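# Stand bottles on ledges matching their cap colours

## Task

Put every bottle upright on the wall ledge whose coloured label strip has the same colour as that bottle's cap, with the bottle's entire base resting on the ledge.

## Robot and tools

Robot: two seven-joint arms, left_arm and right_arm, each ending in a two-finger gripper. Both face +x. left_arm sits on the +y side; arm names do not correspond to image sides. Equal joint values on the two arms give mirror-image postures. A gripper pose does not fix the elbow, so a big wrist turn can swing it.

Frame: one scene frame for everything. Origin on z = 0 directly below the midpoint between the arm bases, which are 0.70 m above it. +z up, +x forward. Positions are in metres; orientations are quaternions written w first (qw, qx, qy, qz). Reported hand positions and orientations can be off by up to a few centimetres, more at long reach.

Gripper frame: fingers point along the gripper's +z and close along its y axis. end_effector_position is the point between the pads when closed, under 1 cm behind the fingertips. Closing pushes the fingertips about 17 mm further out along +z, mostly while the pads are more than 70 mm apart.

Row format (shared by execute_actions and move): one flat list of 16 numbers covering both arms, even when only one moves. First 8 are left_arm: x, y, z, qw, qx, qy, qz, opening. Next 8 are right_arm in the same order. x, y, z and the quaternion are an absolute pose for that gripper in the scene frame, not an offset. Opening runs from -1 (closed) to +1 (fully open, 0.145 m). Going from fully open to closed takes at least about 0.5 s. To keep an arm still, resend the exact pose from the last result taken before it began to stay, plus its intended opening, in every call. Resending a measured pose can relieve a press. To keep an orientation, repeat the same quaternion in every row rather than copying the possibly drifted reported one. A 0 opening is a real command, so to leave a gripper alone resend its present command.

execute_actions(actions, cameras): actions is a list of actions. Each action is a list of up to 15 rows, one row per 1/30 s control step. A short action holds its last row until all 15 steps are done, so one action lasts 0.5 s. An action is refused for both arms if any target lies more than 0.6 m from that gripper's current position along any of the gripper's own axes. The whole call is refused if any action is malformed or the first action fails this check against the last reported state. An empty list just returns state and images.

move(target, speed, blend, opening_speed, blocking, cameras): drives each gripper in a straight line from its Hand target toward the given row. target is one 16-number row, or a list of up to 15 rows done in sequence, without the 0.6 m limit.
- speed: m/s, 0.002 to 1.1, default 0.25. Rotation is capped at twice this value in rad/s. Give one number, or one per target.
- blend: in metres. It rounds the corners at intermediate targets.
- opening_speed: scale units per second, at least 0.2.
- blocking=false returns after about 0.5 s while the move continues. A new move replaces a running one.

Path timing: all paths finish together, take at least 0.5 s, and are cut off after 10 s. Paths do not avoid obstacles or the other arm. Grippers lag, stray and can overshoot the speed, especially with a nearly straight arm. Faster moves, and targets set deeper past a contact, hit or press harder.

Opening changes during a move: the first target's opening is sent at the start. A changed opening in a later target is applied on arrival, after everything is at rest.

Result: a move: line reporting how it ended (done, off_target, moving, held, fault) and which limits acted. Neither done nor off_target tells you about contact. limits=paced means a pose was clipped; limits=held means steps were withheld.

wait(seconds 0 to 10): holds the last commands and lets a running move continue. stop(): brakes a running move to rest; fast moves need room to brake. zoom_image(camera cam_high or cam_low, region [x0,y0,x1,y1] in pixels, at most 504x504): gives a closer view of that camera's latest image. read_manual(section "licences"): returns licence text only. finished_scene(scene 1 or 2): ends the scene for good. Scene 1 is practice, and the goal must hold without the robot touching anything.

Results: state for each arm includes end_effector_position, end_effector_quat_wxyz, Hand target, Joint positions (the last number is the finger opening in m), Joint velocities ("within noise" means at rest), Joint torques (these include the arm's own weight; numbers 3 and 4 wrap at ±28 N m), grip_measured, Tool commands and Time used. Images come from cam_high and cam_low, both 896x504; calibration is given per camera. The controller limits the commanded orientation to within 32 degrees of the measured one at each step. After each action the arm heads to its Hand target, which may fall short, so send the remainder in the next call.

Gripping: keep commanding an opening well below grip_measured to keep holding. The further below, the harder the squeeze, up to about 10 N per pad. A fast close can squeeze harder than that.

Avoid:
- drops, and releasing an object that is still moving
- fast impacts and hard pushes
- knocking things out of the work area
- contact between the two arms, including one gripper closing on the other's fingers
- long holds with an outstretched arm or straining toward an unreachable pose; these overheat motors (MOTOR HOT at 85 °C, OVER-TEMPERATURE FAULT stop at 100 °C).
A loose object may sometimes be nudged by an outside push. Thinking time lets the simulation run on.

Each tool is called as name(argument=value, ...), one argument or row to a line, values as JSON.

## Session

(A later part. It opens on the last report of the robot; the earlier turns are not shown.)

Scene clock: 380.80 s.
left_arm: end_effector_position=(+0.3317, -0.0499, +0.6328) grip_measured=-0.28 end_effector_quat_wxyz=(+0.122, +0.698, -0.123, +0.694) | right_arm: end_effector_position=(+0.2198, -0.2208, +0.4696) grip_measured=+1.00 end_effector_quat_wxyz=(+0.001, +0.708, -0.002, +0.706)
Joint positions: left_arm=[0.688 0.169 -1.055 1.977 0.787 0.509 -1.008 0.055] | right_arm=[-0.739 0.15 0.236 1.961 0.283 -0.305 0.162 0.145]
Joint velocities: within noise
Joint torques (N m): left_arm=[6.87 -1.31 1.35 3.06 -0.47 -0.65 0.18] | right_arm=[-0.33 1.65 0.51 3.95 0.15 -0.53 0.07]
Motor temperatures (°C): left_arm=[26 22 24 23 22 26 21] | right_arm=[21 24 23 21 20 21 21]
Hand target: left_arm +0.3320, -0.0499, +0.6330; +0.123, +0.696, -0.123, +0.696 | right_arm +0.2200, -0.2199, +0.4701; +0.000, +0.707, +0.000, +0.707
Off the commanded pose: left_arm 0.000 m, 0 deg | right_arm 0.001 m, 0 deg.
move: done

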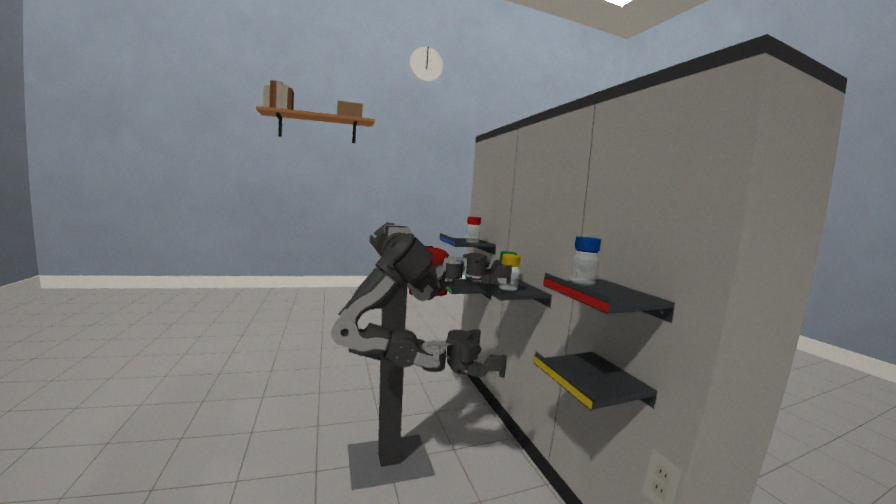

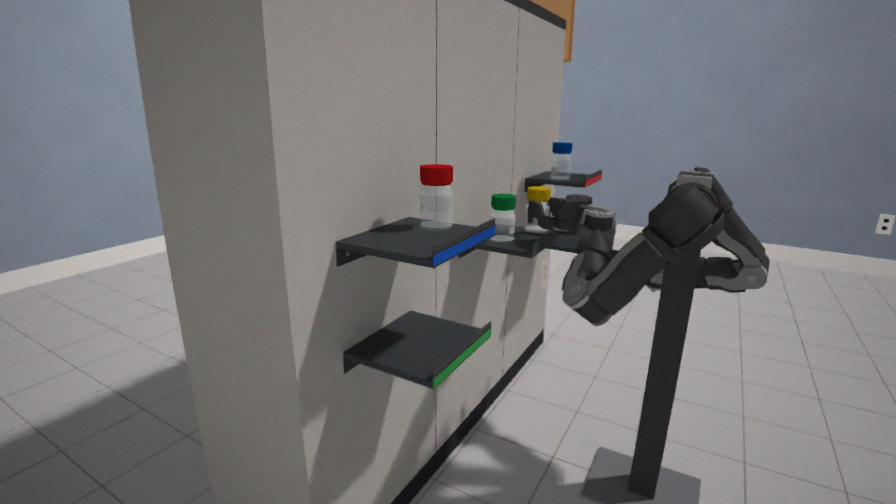

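move(
  target=[0.332,-0.05,0.629,0.1228,0.6964,-0.1228,0.6964,-0.5,0.22,-0.22,0.47,0,0.7071,0,0.7071,1],
  speed=0.03,
)

zoom_image(
  camera="cam_low",
  region=[480, 160, 600, 280],
)

move(
  target=[0.332,-0.05,0.625,0.1228,0.6964,-0.1228,0.6964,-0.5,0.22,-0.22,0.47,0,0.7071,0,0.7071,1],
  speed=0.03,
)

zoom_image(
  camera="cam_low",
  region=[480, 160, 600, 280],
)

Scene clock: 391.27 s.
left_arm: end_effector_position=(+0.3317, -0.0501, +0.6289) grip_measured=-0.28 end_effector_quat_wxyz=(+0.123, +0.698, -0.124, +0.694) | right_arm: end_effector_position=(+0.2198, -0.2208, +0.4696) grip_measured=+1.00 end_effector_quat_wxyz=(+0.001, +0.708, -0.002, +0.706)
Joint positions: left_arm=[0.688 0.179 -1.071 1.971 0.786 0.487 -1.008 0.055] | right_arm=[-0.739 0.15 0.236 1.961 0.283 -0.305 0.162 0.145]
Joint velocities: within noise
Joint torques (N m): left_arm=[6.74 -1.28 1.37 3.08 -0.48 -0.62 0.16] | right_arm=[-0.49 1.62 0.53 3.82 0.16 -0.57 0.07]
Motor temperatures (°C): left_arm=[26 22 24 23 22 26 21] | right_arm=[21 24 23 21 20 21 21]
Hand target: left_arm +0.3320, -0.0500, +0.6289; +0.123, +0.696, -0.123, +0.696 | right_arm +0.2200, -0.2199, +0.4701; +0.000, +0.707, +0.000, +0.707
Off the commanded pose: left_arm 0.000 m, 0 deg | right_arm 0.001 m, 0 deg.
move: done

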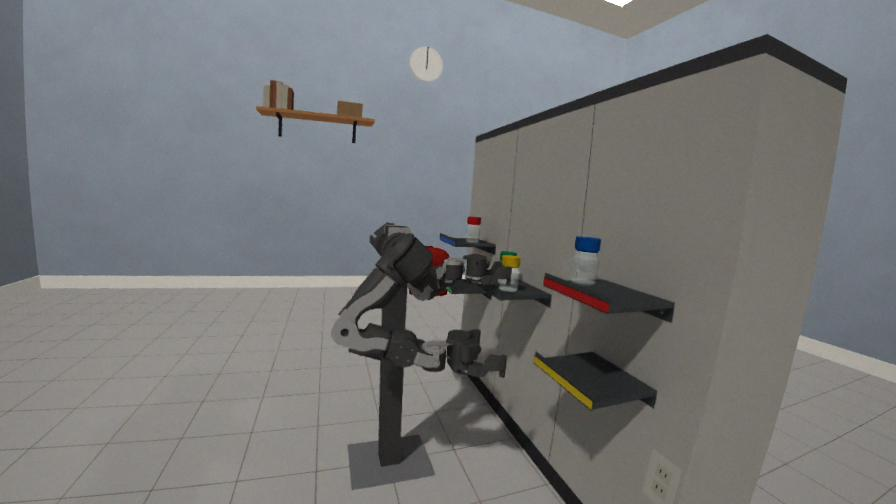

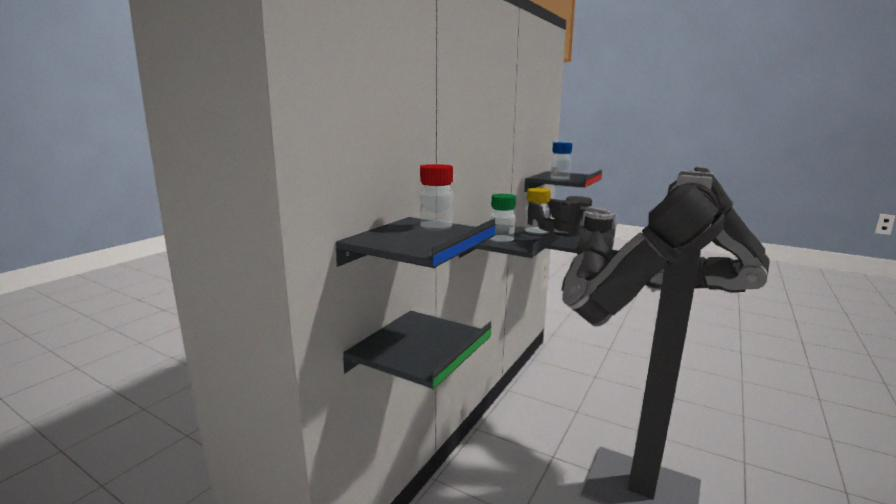

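Scaled by 4.200 from the camera's 896x504 image, which has a finer 1280x720 frame.

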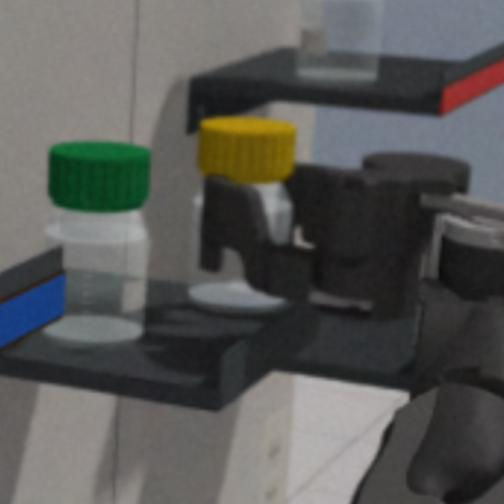

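Scene clock: 392.00 s.
left_arm: end_effector_position=(+0.3316, -0.0502, +0.6255) grip_measured=-0.28 end_effector_quat_wxyz=(+0.123, +0.698, -0.123, +0.695) | right_arm: end_effector_position=(+0.2198, -0.2208, +0.4696) grip_measured=+1.00 end_effector_quat_wxyz=(+0.001, +0.708, -0.002, +0.706)
Joint positions: left_arm=[0.688 0.189 -1.086 1.965 0.784 0.465 -1.008 0.055] | right_arm=[-0.739 0.15 0.236 1.961 0.283 -0.305 0.162 0.145]
Joint velocities: within noise
Joint torques (N m): left_arm=[6.61 -1.2 1.36 3.06 -0.47 -0.63 0.14] | right_arm=[-0.3 1.62 0.5 3.96 0.16 -0.54 0.07]
Motor temperatures (°C): left_arm=[26 22 24 23 22 26 21] | right_arm=[21 24 23 21 20 21 21]
Hand target: left_arm +0.3319, -0.0500, +0.6251; +0.123, +0.696, -0.123, +0.696 | right_arm +0.2200, -0.2199, +0.4701; +0.000, +0.707, +0.000, +0.707
Off the commanded pose: left_arm 0.001 m, 0 deg | right_arm 0.001 m, 0 deg.
move: done

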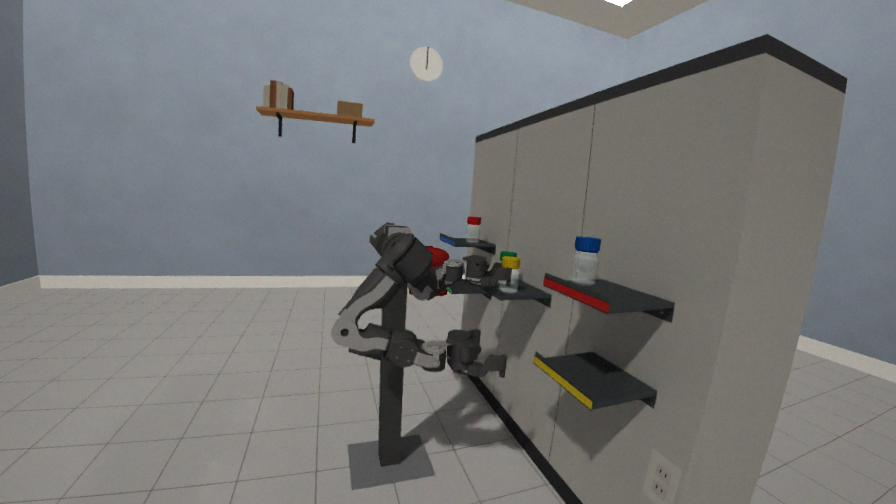

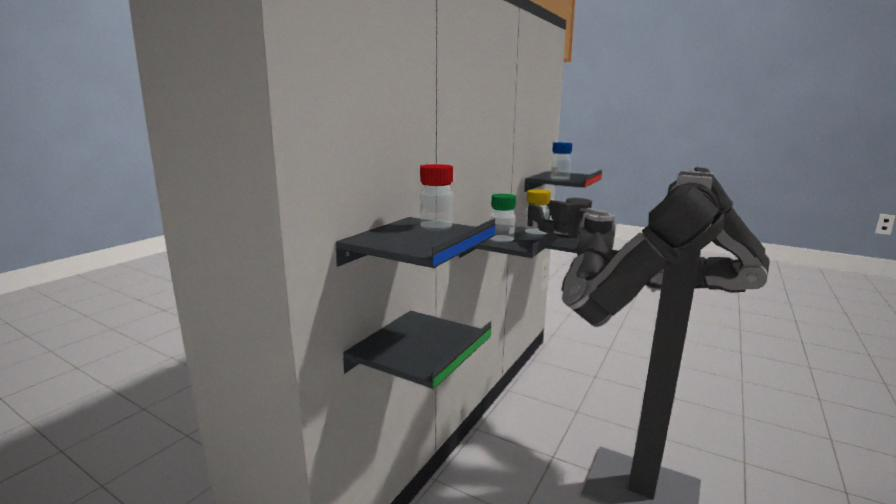

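Scaled by 4.200 from the camera's 896x504 image, which has a finer 1280x720 frame.

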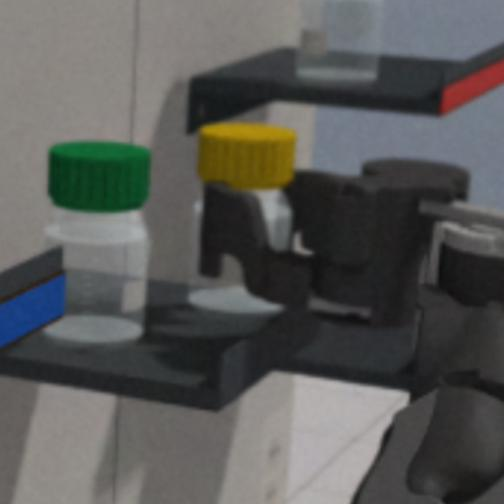

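zoom_image(
  camera="cam_high",
  region=[475, 240, 555, 310],
)

zoom_image(
  camera="cam_low",
  region=[510, 190, 580, 260],
)

Scaled by 6.300 from the camera's 896x504 image, which has a finer 1280x720 frame.

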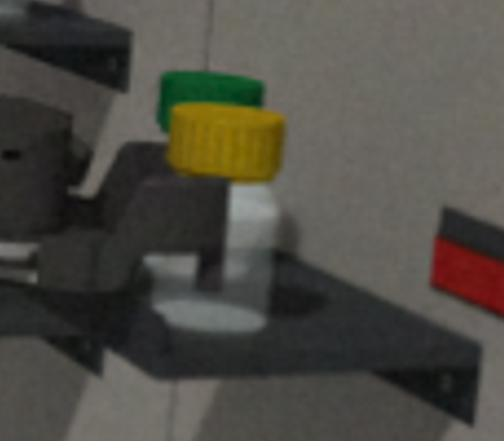

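Scaled by 7.200 from the camera's 896x504 image, which has a finer 1280x720 frame.

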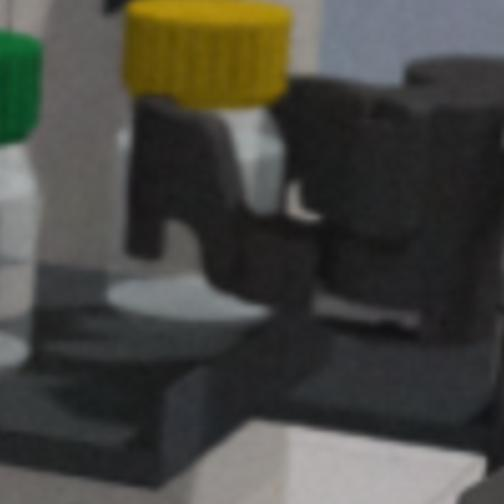

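move(
  target=[
    [0.332,-0.05,0.623,0.1228,0.6964,-0.1228,0.6964,-0.5,0.22,-0.22,0.47,0,0.7071,0,0.7071,1],
    [0.332,-0.05,0.623,0.1228,0.6964,-0.1228,0.6964,0.0,0.22,-0.22,0.47,0,0.7071,0,0.7071,1],
  ],
  speed=0.03,
  opening_speed=0.6,
)

zoom_image(
  camera="cam_low",
  region=[510, 190, 580, 260],
)

zoom_image(
  camera="cam_high",
  region=[475, 240, 555, 310],
)

Scene clock: 433.17 s.
left_arm: end_effector_position=(+0.3318, -0.0498, +0.6255) grip_measured=+0.00 end_effector_quat_wxyz=(+0.124, +0.695, -0.121, +0.698) | right_arm: end_effector_position=(+0.2198, -0.2208, +0.4696) grip_measured=+1.00 end_effector_quat_wxyz=(+0.001, +0.708, -0.002, +0.706)
Joint positions: left_arm=[0.688 0.192 -1.091 1.963 0.777 0.45 -1.008 0.076] | right_arm=[-0.739 0.15 0.236 1.961 0.283 -0.305 0.162 0.145]
Joint velocities: within noise
Joint torques (N m): left_arm=[6.26 -1.04 1.24 2.81 -0.32 -0.47 0.17] | right_arm=[-0.46 1.6 0.53 3.84 0.15 -0.54 0.1]
Motor temperatures (°C): left_arm=[26 22 24 23 22 26 21] | right_arm=[21 24 23 21 20 21 21]
Hand target: left_arm +0.3320, -0.0500, +0.6230; +0.123, +0.696, -0.123, +0.696 | right_arm +0.2200, -0.2199, +0.4701; +0.000, +0.707, +0.000, +0.707
Off the commanded pose: left_arm 0.002 m, 0 deg | right_arm 0.001 m, 0 deg.
move: done

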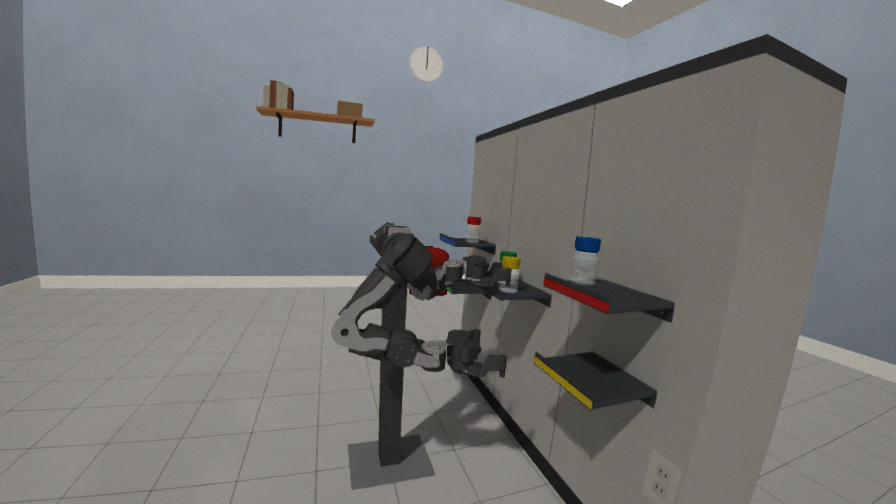

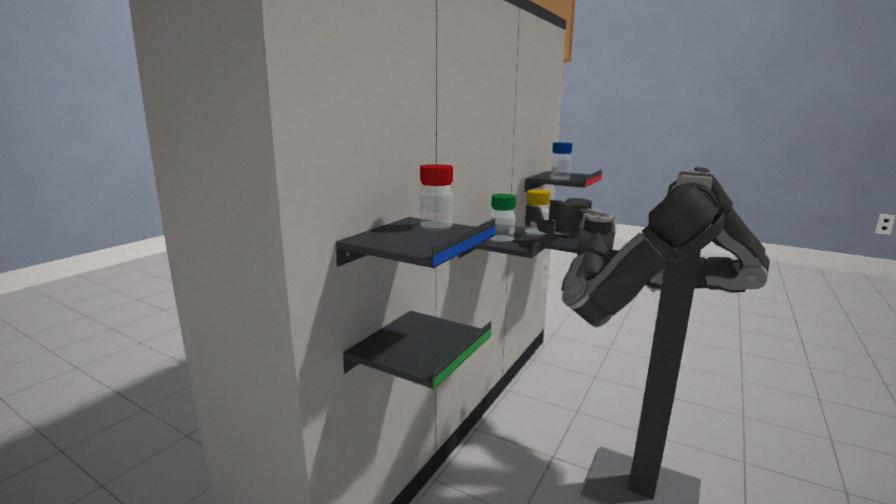

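Scaled by 7.200 from the camera's 896x504 image, which has a finer 1280x720 frame.

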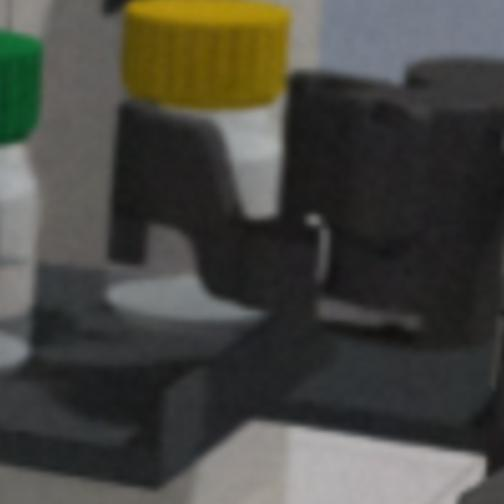

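Scaled by 6.300 from the camera's 896x504 image, which has a finer 1280x720 frame.

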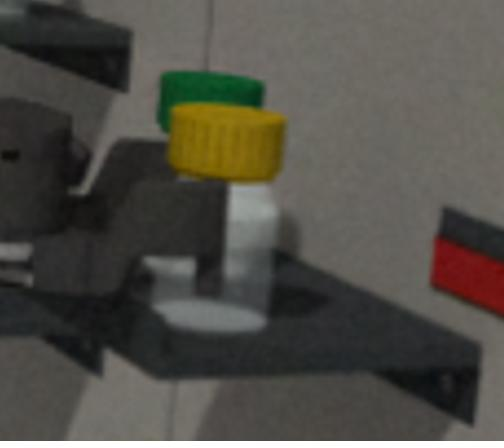

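move(
  target=[
    [0.280,-0.031,0.627,0.1228,0.6964,-0.1228,0.6964,0.1,0.27,-0.19,0.49,0,0.7071,0,0.7071,1],
    [0.265,0.14,0.64,0.06,0.7,-0.06,0.7,0.1,0.28,-0.185,0.62,0,0.7071,0,0.7071,1],
    [0.25,0.19,0.64,0,0.7071,0,0.7071,1,0.27,-0.085,0.636,-0.1228,0.6964,0.1228,0.6964,1],
  ],
  speed=0.15,
)

zoom_image(
  camera="cam_high",
  region=[440, 220, 560, 320],
)

zoom_image(
  camera="cam_low",
  region=[480, 160, 600, 280],
)

Scene clock: 459.20 s.
left_arm: end_effector_position=(+0.2505, +0.1889, +0.6409) grip_measured=+1.00 end_effector_quat_wxyz=(+0.064, +0.604, -0.062, +0.792) | right_arm: end_effector_position=(+0.2706, -0.0855, +0.6362) grip_measured=+1.00 end_effector_quat_wxyz=(-0.154, +0.636, +0.136, +0.744)
Joint positions: left_arm=[0.15 1.643 -0.971 2.433 0.655 -0.704 -0.993 0.145] | right_arm=[-0.222 0.19 -0.097 2.441 0.222 0.465 0.148 0.145]
Joint velocities: within noise
Joint torques (N m): left_arm=[2.02 5.05 0.94 2.43 -0.23 -0.45 -0.08] | right_arm=[1.67 0.67 0.02 3.38 0.24 -0.29 0.06]
Motor temperatures (°C): left_arm=[25 22 24 22 22 25 21] | right_arm=[21 24 23 22 20 21 21]
Hand target: left_arm +0.2505, +0.1903, +0.6396; +0.062, +0.606, -0.060, +0.791 | right_arm +0.2706, -0.0850, +0.6355; -0.155, +0.637, +0.137, +0.742
Off the commanded pose: left_arm 0.002 m, 18 deg | right_arm 0.001 m, 10 deg.
joint read past its limit (left arm) — joint 4 (elbow), upper limit, where the elbow is as bent as it goes.
joint read past its limit (right arm) — joint 4 (elbow), upper limit, where the elbow is as bent as it goes.
joint sent to its limit (left arm) — joint 4 (elbow), upper limit, where the elbow is as bent as it goes. The joint targets are off in orientation, not in position.
joint sent to its limit (right arm) — joint 4 (elbow), upper limit, where the elbow is as bent as it goes. The joint targets are off in orientation, not in position.
move: off_target (left_arm, right_arm); target 3's new opening was sent with left_arm's hand 0.002 m and 18 deg from that target

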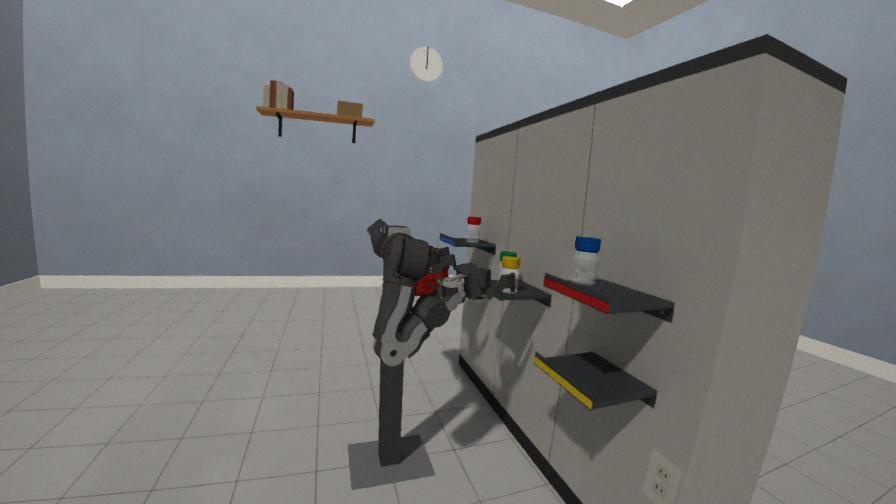

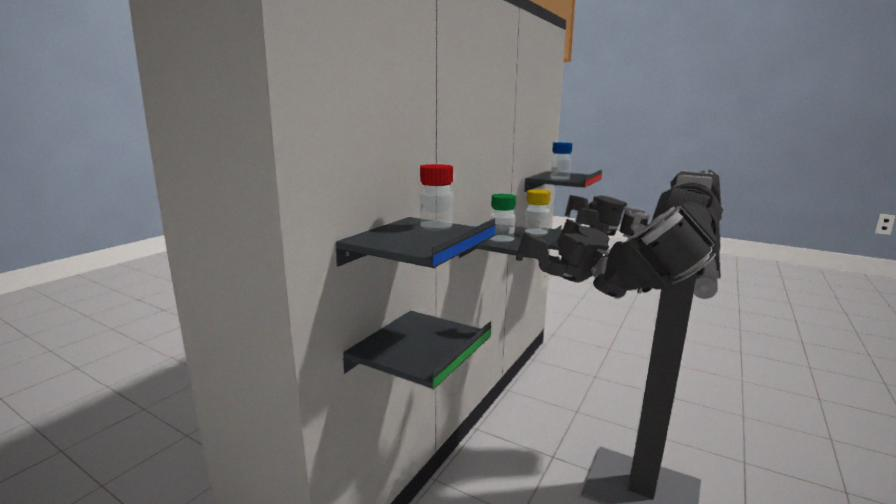

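Scaled by 4.200 from the camera's 896x504 image, which has a finer 1280x720 frame.

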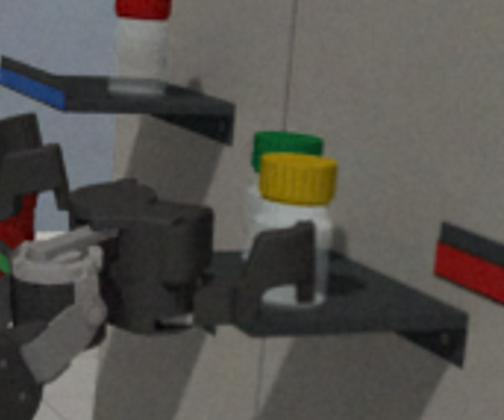

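Scaled by 4.200 from the camera's 896x504 image, which has a finer 1280x720 frame.

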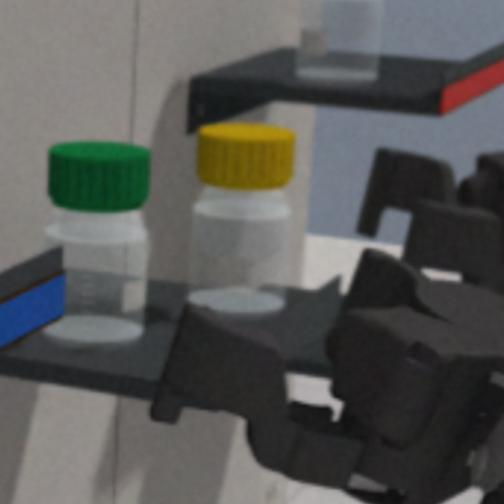

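move(
  target=[
    [0.25,0.20,0.60,0,0.7071,0,0.7071,1,0.300,-0.072,0.641,-0.1228,0.6964,0.1228,0.6964,1],
    [0.25,0.21,0.54,0,0.7071,0,0.7071,1,0.332,-0.058,0.638,-0.1228,0.6964,0.1228,0.6964,1],
    [0.25,0.21,0.54,0,0.7071,0,0.7071,1,0.332,-0.058,0.638,-0.1228,0.6964,0.1228,0.6964,-1],
  ],
  speed=0.12,
  opening_speed=1.5,
)

zoom_image(
  camera="cam_high",
  region=[440, 220, 560, 320],
)

zoom_image(
  camera="cam_low",
  region=[480, 160, 600, 280],
)

Scene clock: 473.40 s.
left_arm: end_effector_position=(+0.2501, +0.2110, +0.5402) grip_measured=+1.00 end_effector_quat_wxyz=(-0.003, +0.707, +0.001, +0.707) | right_arm: end_effector_position=(+0.3321, -0.0585, +0.6377) grip_measured=-0.25 end_effector_quat_wxyz=(-0.123, +0.697, +0.123, +0.696)
Joint positions: left_arm=[0.019 1.391 -1.047 2.253 0.649 -0.571 -1.083 0.145] | right_arm=[0.231 0.206 -0.349 2.23 0.382 0.777 -0.229 0.057]
Joint velocities: within noise
Joint torques (N m): left_arm=[2.47 4.31 1.2 3.34 -0.32 -0.43 0.24] | right_arm=[3.73 -0.25 0.34 3.06 -0.04 -0.52 -0.02]
Motor temperatures (°C): left_arm=[24 22 24 22 22 25 21] | right_arm=[21 23 23 21 20 21 21]
Hand target: left_arm +0.2500, +0.2100, +0.5400; +0.000, +0.707, +0.000, +0.707 | right_arm +0.3319, -0.0579, +0.6380; -0.123, +0.696, +0.123, +0.696
Off the commanded pose: left_arm 0.001 m, 0 deg | right_arm 0.001 m, 0 deg.
move: done

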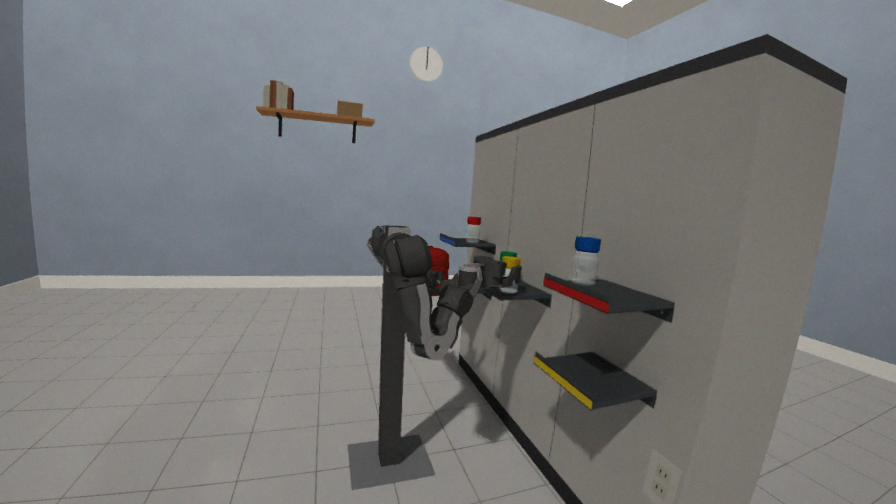

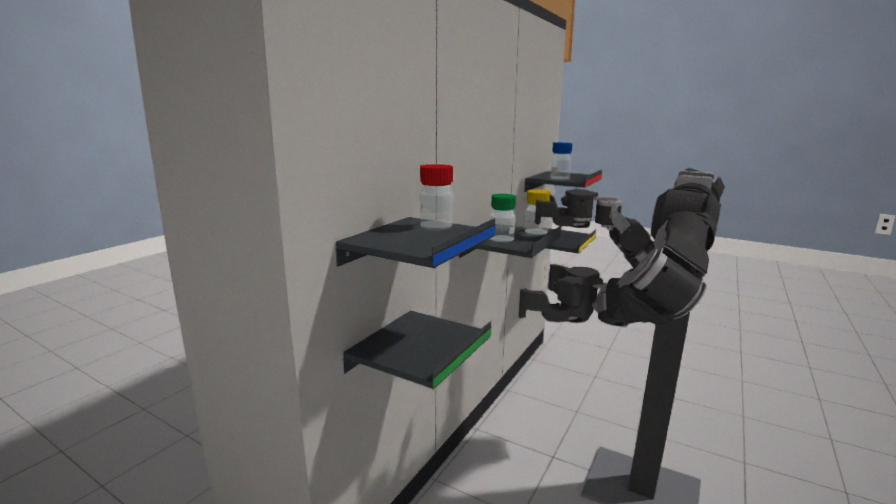

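Scaled by 4.200 from the camera's 896x504 image, which has a finer 1280x720 frame.

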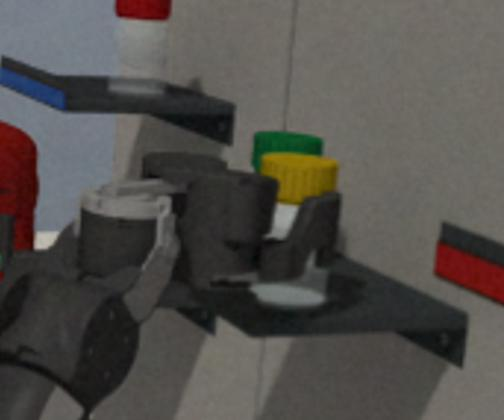

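Scaled by 4.200 from the camera's 896x504 image, which has a finer 1280x720 frame.

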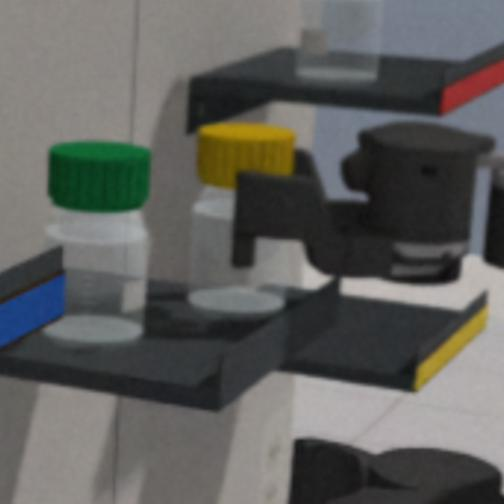

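move(
  target=[
    [0.25,0.20,0.58,0,0.7071,0,0.7071,1,0.332,-0.058,0.675,-0.1228,0.6964,0.1228,0.6964,-1],
    [0.28,0.175,0.62,0,0.7071,0,0.7071,1,0.33,-0.178,0.66,0,0.7071,0,0.7071,-1],
    [0.295,0.08,0.64,0.1228,0.6964,-0.1228,0.6964,1,0.33,-0.182,0.58,0,0.7071,0,0.7071,-1],
    [0.372,0.035,0.638,0.1228,0.6964,-0.1228,0.6964,1,0.36,-0.335,0.572,0,0.7071,0,0.7071,-1],
  ],
  speed=0.13,
)

zoom_image(
  camera="cam_high",
  region=[440, 220, 700, 420],
)

zoom_image(
  camera="cam_low",
  region=[440, 160, 600, 280],
)

Scene clock: 494.30 s.
left_arm: end_effector_position=(+0.3721, +0.0359, +0.6393) grip_measured=+1.00 end_effector_quat_wxyz=(+0.123, +0.696, -0.119, +0.698) | right_arm: end_effector_position=(+0.3594, -0.3356, +0.5661) grip_measured=-0.25 end_effector_quat_wxyz=(+0.002, +0.715, -0.001, +0.699)
Joint positions: left_arm=[0.859 0.621 -1.042 2.007 1.074 0.27 -0.816 0.145] | right_arm=[-0.145 0.908 0.164 1.651 0.915 0.056 0.032 0.057]
Joint velocities: within noise
Joint torques (N m): left_arm=[7.77 0.65 1.95 2.35 -0.28 -0.39 0.23] | right_arm=[3.94 6.21 4.86 3.32 0.17 -0.82 0.2]
Motor temperatures (°C): left_arm=[24 22 24 22 22 25 21] | right_arm=[22 23 23 21 20 21 21]
Hand target: left_arm +0.3719, +0.0349, +0.6379; +0.123, +0.696, -0.123, +0.696 | right_arm +0.3600, -0.3350, +0.5719; +0.000, +0.707, +0.000, +0.707
Off the commanded pose: left_arm 0.002 m, 0 deg | right_arm 0.006 m, 1 deg.
move: off_target (right_arm)

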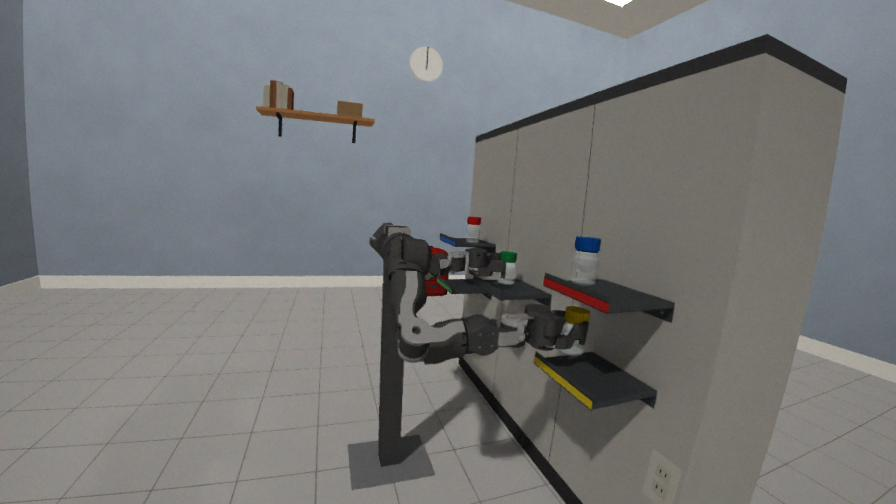

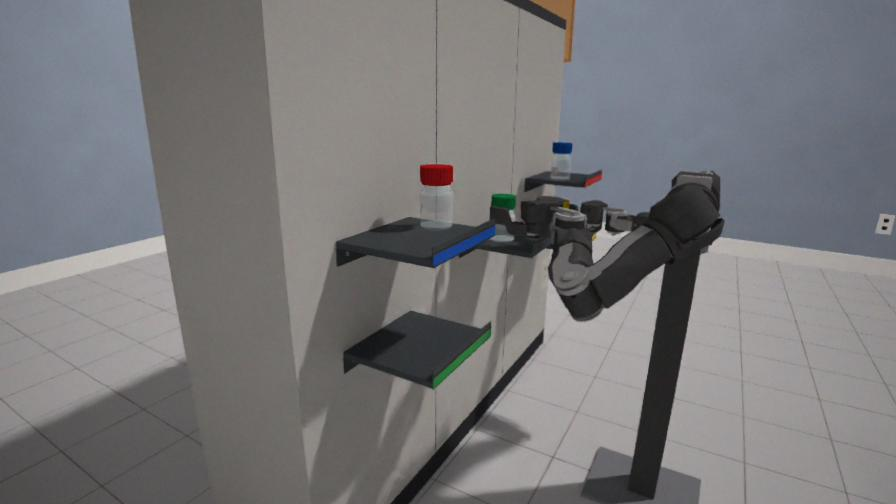

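Scaled by 1.938 from the camera's 896x504 image, which has a finer 1280x720 frame.

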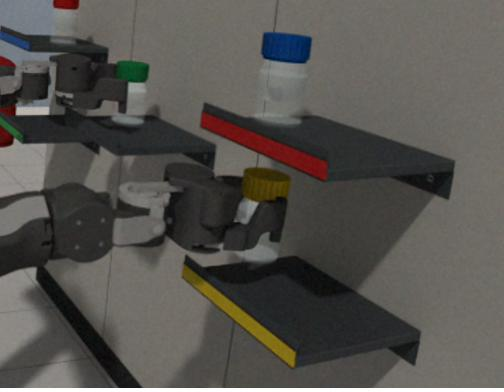

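Scaled by 3.150 from the camera's 896x504 image, which has a finer 1280x720 frame.

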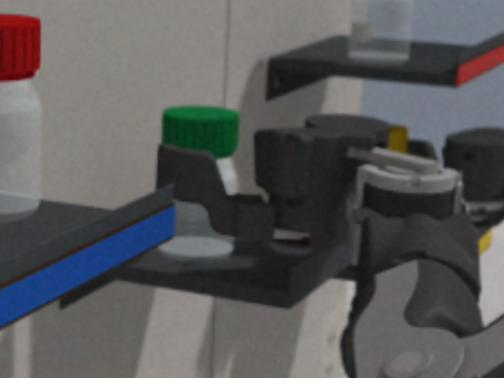

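move(
  target=[
    [0.372,0.035,0.638,0.1228,0.6964,-0.1228,0.6964,-1,0.36,-0.335,0.55,0,0.7071,0,0.7071,-1],
    [0.372,0.035,0.638,0.1228,0.6964,-0.1228,0.6964,-1,0.36,-0.335,0.540,0,0.7071,0,0.7071,-1],
  ],
  speed=0.05,
  opening_speed=1.5,
)

zoom_image(
  camera="cam_high",
  region=[520, 280, 640, 400],
)

Scene clock: 502.97 s.
left_arm: end_effector_position=(+0.3722, +0.0361, +0.6397) grip_measured=-0.32 end_effector_quat_wxyz=(+0.121, +0.695, -0.120, +0.699) | right_arm: end_effector_position=(+0.3597, -0.3367, +0.5409) grip_measured=-0.25 end_effector_quat_wxyz=(+0.003, +0.708, -0.002, +0.707)
Joint positions: left_arm=[0.859 0.621 -1.042 2.007 1.07 0.273 -0.817 0.052] | right_arm=[-0.125 0.829 0.128 1.562 0.834 -0.035 0.086 0.057]
Joint velocities: within noise
Joint torques (N m): left_arm=[7.42 0.54 2.18 2.37 -0.2 -0.47 0.25] | right_arm=[3.52 5.55 2.41 2.45 0.14 -0.61 0.16]
Motor temperatures (°C): left_arm=[25 22 24 22 22 25 21] | right_arm=[22 24 23 21 20 21 21]
Hand target: left_arm +0.3719, +0.0350, +0.6381; +0.123, +0.696, -0.123, +0.696 | right_arm +0.3600, -0.3350, +0.5399; +0.000, +0.707, +0.000, +0.707
Off the commanded pose: left_arm 0.002 m, 0 deg | right_arm 0.002 m, 0 deg.
move: done

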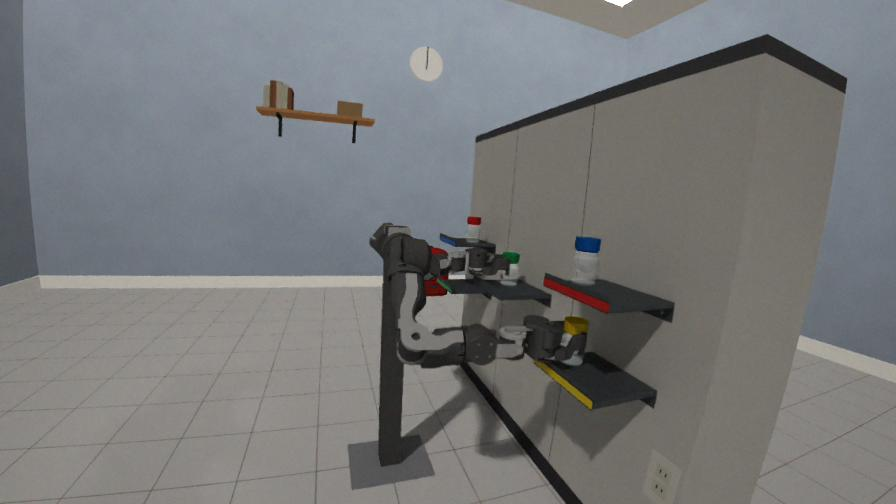

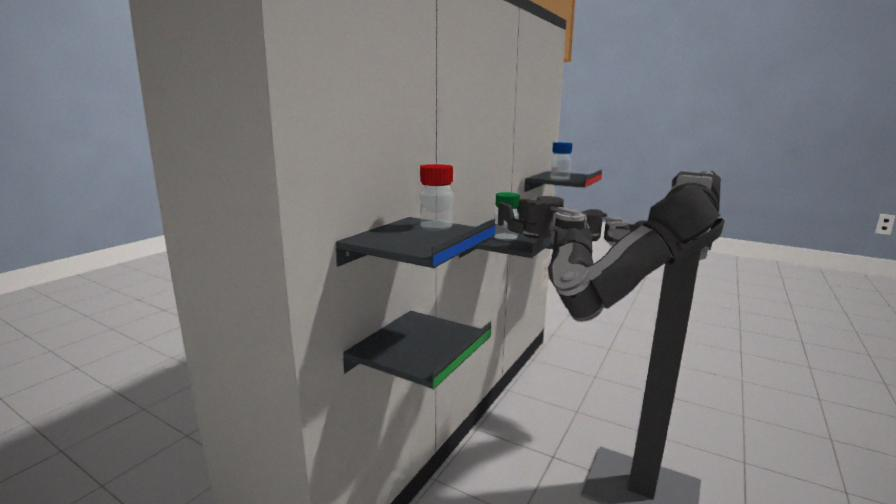

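Scaled by 4.200 from the camera's 896x504 image, which has a finer 1280x720 frame.

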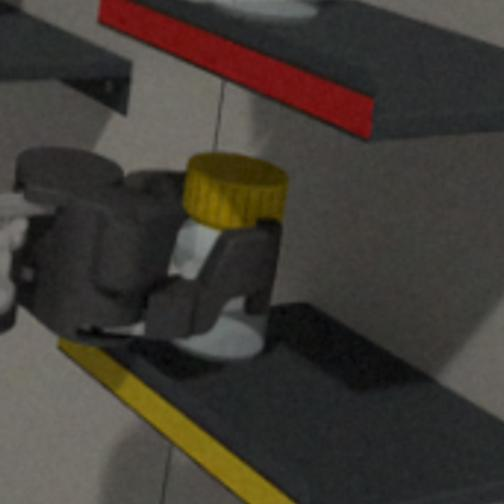

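move(
  target=[
    [0.372,0.035,0.638,0.1228,0.6964,-0.1228,0.6964,-1,0.36,-0.335,0.534,0,0.7071,0,0.7071,-1],
  ],
  speed=0.03,
  cameras=[],
)

move(
  target=[
    [0.372,0.035,0.638,0.1228,0.6964,-0.1228,0.6964,-1,0.36,-0.335,0.530,0,0.7071,0,0.7071,-1],
  ],
  speed=0.03,
)

zoom_image(
  camera="cam_high",
  region=[520, 280, 640, 400],
)

Scene clock: 522.20 s.
left_arm: end_effector_position=(+0.3722, +0.0361, +0.6397) grip_measured=-0.32 end_effector_quat_wxyz=(+0.121, +0.695, -0.120, +0.699) | right_arm: end_effector_position=(+0.3603, -0.3364, +0.5405) grip_measured=-0.25 end_effector_quat_wxyz=(+0.004, +0.699, +0.000, +0.715)
Joint positions: left_arm=[0.859 0.621 -1.042 2.007 1.07 0.273 -0.817 0.052] | right_arm=[-0.119 0.826 0.113 1.546 0.829 -0.075 0.09 0.057]
Joint velocities: within noise
Joint torques (N m): left_arm=[7.45 0.54 2.18 2.37 -0.2 -0.46 0.25] | right_arm=[2.76 5.68 1.35 1.94 0.22 -0.17 0.13]
Motor temperatures (°C): left_arm=[26 22 24 22 22 25 21] | right_arm=[22 24 23 21 20 21 21]
Hand target: left_arm +0.3719, +0.0350, +0.6381; +0.123, +0.696, -0.123, +0.696 | right_arm +0.3599, -0.3350, +0.5341; +0.000, +0.707, +0.000, +0.707
Off the commanded pose: left_arm 0.002 m, 0 deg | right_arm 0.007 m, 1 deg.
move: off_target (right_arm)
No camera images: "cameras" was empty.

Scene clock: 522.97 s.
left_arm: end_effector_position=(+0.3722, +0.0361, +0.6397) grip_measured=-0.32 end_effector_quat_wxyz=(+0.121, +0.695, -0.120, +0.699) | right_arm: end_effector_position=(+0.3605, -0.3362, +0.5397) grip_measured=-0.25 end_effector_quat_wxyz=(+0.004, +0.695, +0.002, +0.719)
Joint positions: left_arm=[0.859 0.621 -1.042 2.007 1.07 0.273 -0.817 0.052] | right_arm=[-0.117 0.829 0.098 1.534 0.831 -0.105 0.09 0.057]
Joint velocities: within noise
Joint torques (N m): left_arm=[7.42 0.54 2.18 2.37 -0.2 -0.47 0.25] | right_arm=[2.36 5.92 0.96 1.68 0.27 0.11 0.02]
Motor temperatures (°C): left_arm=[26 22 24 22 22 25 21] | right_arm=[22 24 23 21 20 21 21]
Hand target: left_arm +0.3719, +0.0350, +0.6381; +0.123, +0.696, -0.123, +0.696 | right_arm +0.3597, -0.3350, +0.5301; +0.000, +0.707, +0.000, +0.707
Off the commanded pose: left_arm 0.002 m, 0 deg | right_arm 0.010 m, 2 deg.
move: off_target (right_arm)

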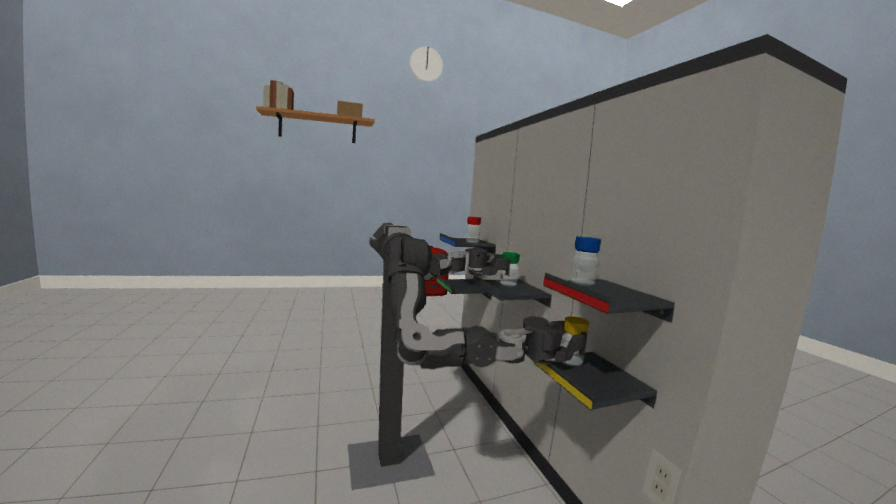

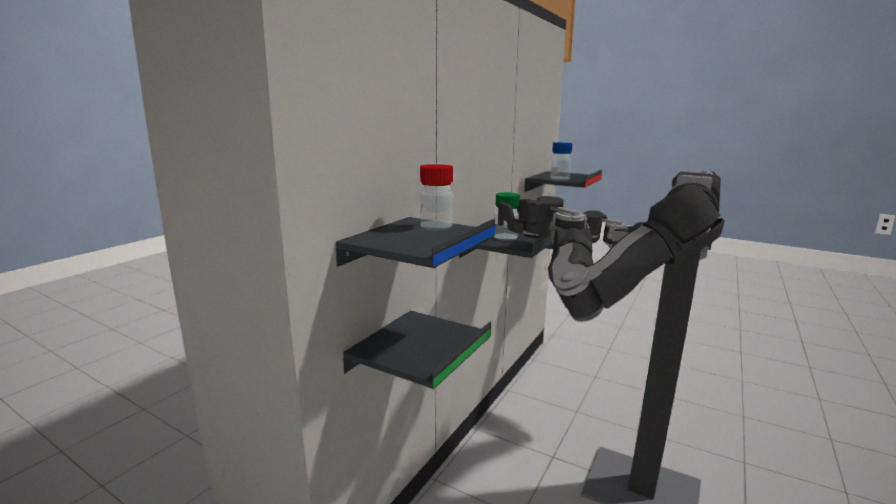

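Scaled by 4.200 from the camera's 896x504 image, which has a finer 1280x720 frame.

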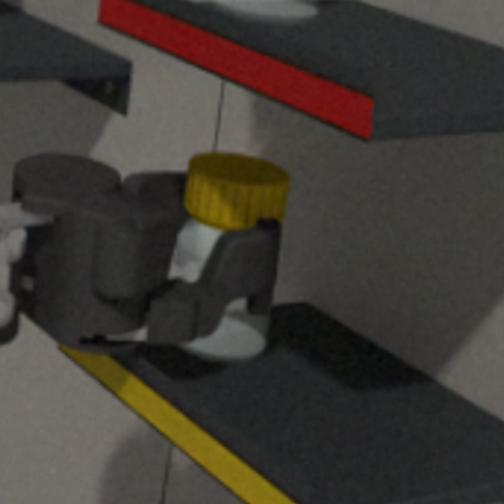

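move(
  target=[
    [0.372,0.035,0.678,0.1228,0.6964,-0.1228,0.6964,-1,0.36,-0.335,0.540,0,0.7071,0,0.7071,-1],
    [0.372,0.035,0.678,0.1228,0.6964,-0.1228,0.6964,-1,0.36,-0.335,0.540,0,0.7071,0,0.7071,0.1],
    [0.34,0.178,0.665,0,0.7071,0,0.7071,-1,0.3,-0.335,0.541,0,0.7071,0,0.7071,0.1],
    [0.34,0.182,0.585,0,0.7071,0,0.7071,-1,0.23,-0.335,0.541,0,0.7071,0,0.7071,0.1],
    [0.365,0.34,0.575,0,0.7071,0,0.7071,-1,0.23,-0.3,0.55,0,0.7071,0,0.7071,1],
  ],
  speed=0.13,
  opening_speed=1.2,
)

zoom_image(
  camera="cam_high",
  region=[440, 220, 700, 420],
)

zoom_image(
  camera="cam_low",
  region=[320, 220, 520, 400],
)

Scene clock: 542.17 s.
left_arm: end_effector_position=(+0.3638, +0.3406, +0.5691) grip_measured=-0.32 end_effector_quat_wxyz=(-0.002, +0.715, +0.001, +0.699) | right_arm: end_effector_position=(+0.2302, -0.3004, +0.5514) grip_measured=+1.00 end_effector_quat_wxyz=(+0.000, +0.705, +0.002, +0.709)
Joint positions: left_arm=[0.326 1.436 -0.801 1.621 1.404 -0.437 -0.168 0.052] | right_arm=[-0.933 0.612 0.573 2.095 0.824 -0.186 0.101 0.145]
Joint velocities: within noise
Joint torques (N m): left_arm=[6.21 6.79 4.22 1.35 0.07 -1.02 0.24] | right_arm=[-0.54 2.68 1.8 3.19 0.11 -0.34 -0.15]
Motor temperatures (°C): left_arm=[26 22 25 22 22 25 21] | right_arm=[21 24 23 21 20 21 21]
Hand target: left_arm +0.3650, +0.3399, +0.5750; +0.000, +0.707, +0.000, +0.707 | right_arm +0.2300, -0.3000, +0.5499; +0.000, +0.707, +0.000, +0.707
Off the commanded pose: left_arm 0.006 m, 1 deg | right_arm 0.001 m, 0 deg.
move: off_target (left_arm)

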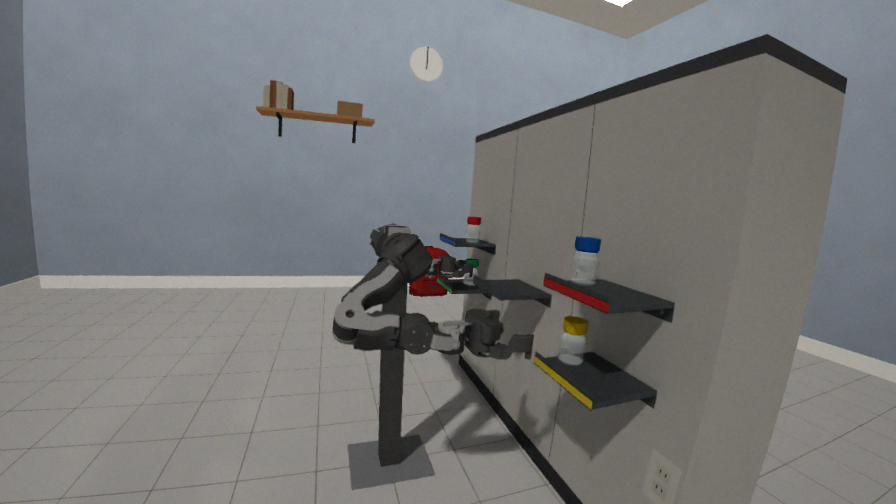

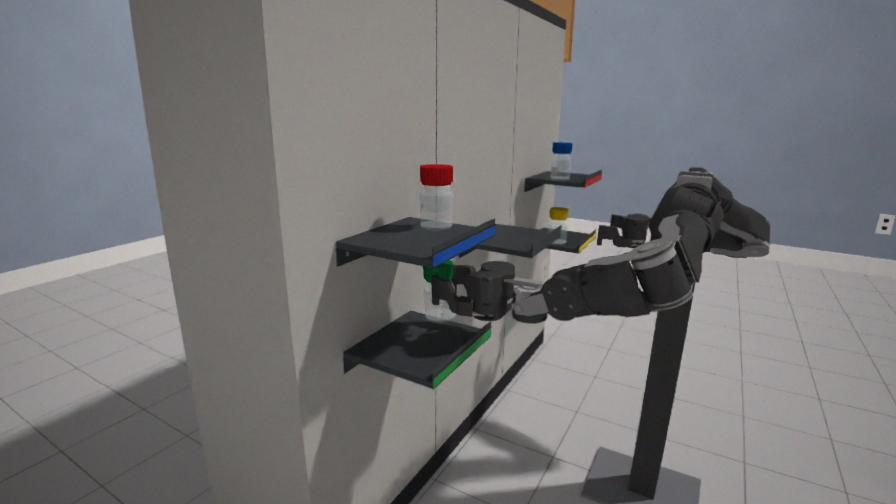

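Scaled by 1.938 from the camera's 896x504 image, which has a finer 1280x720 frame.

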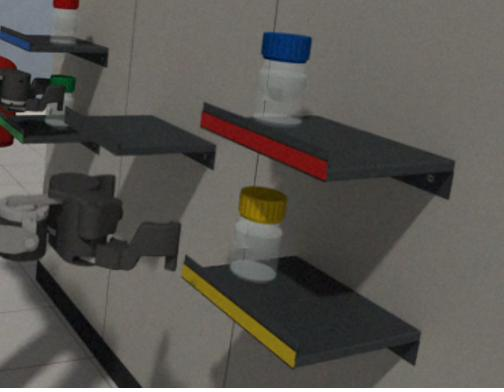

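Scaled by 2.520 from the camera's 896x504 image, which has a finer 1280x720 frame.

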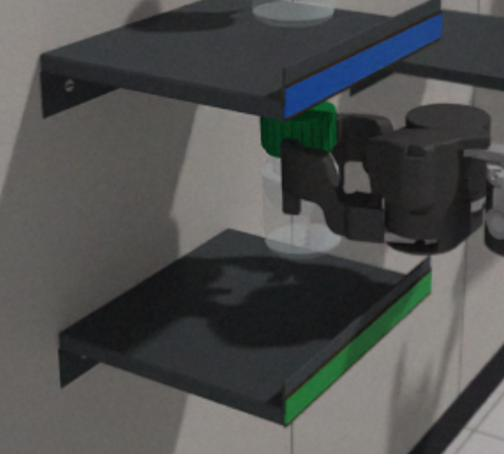

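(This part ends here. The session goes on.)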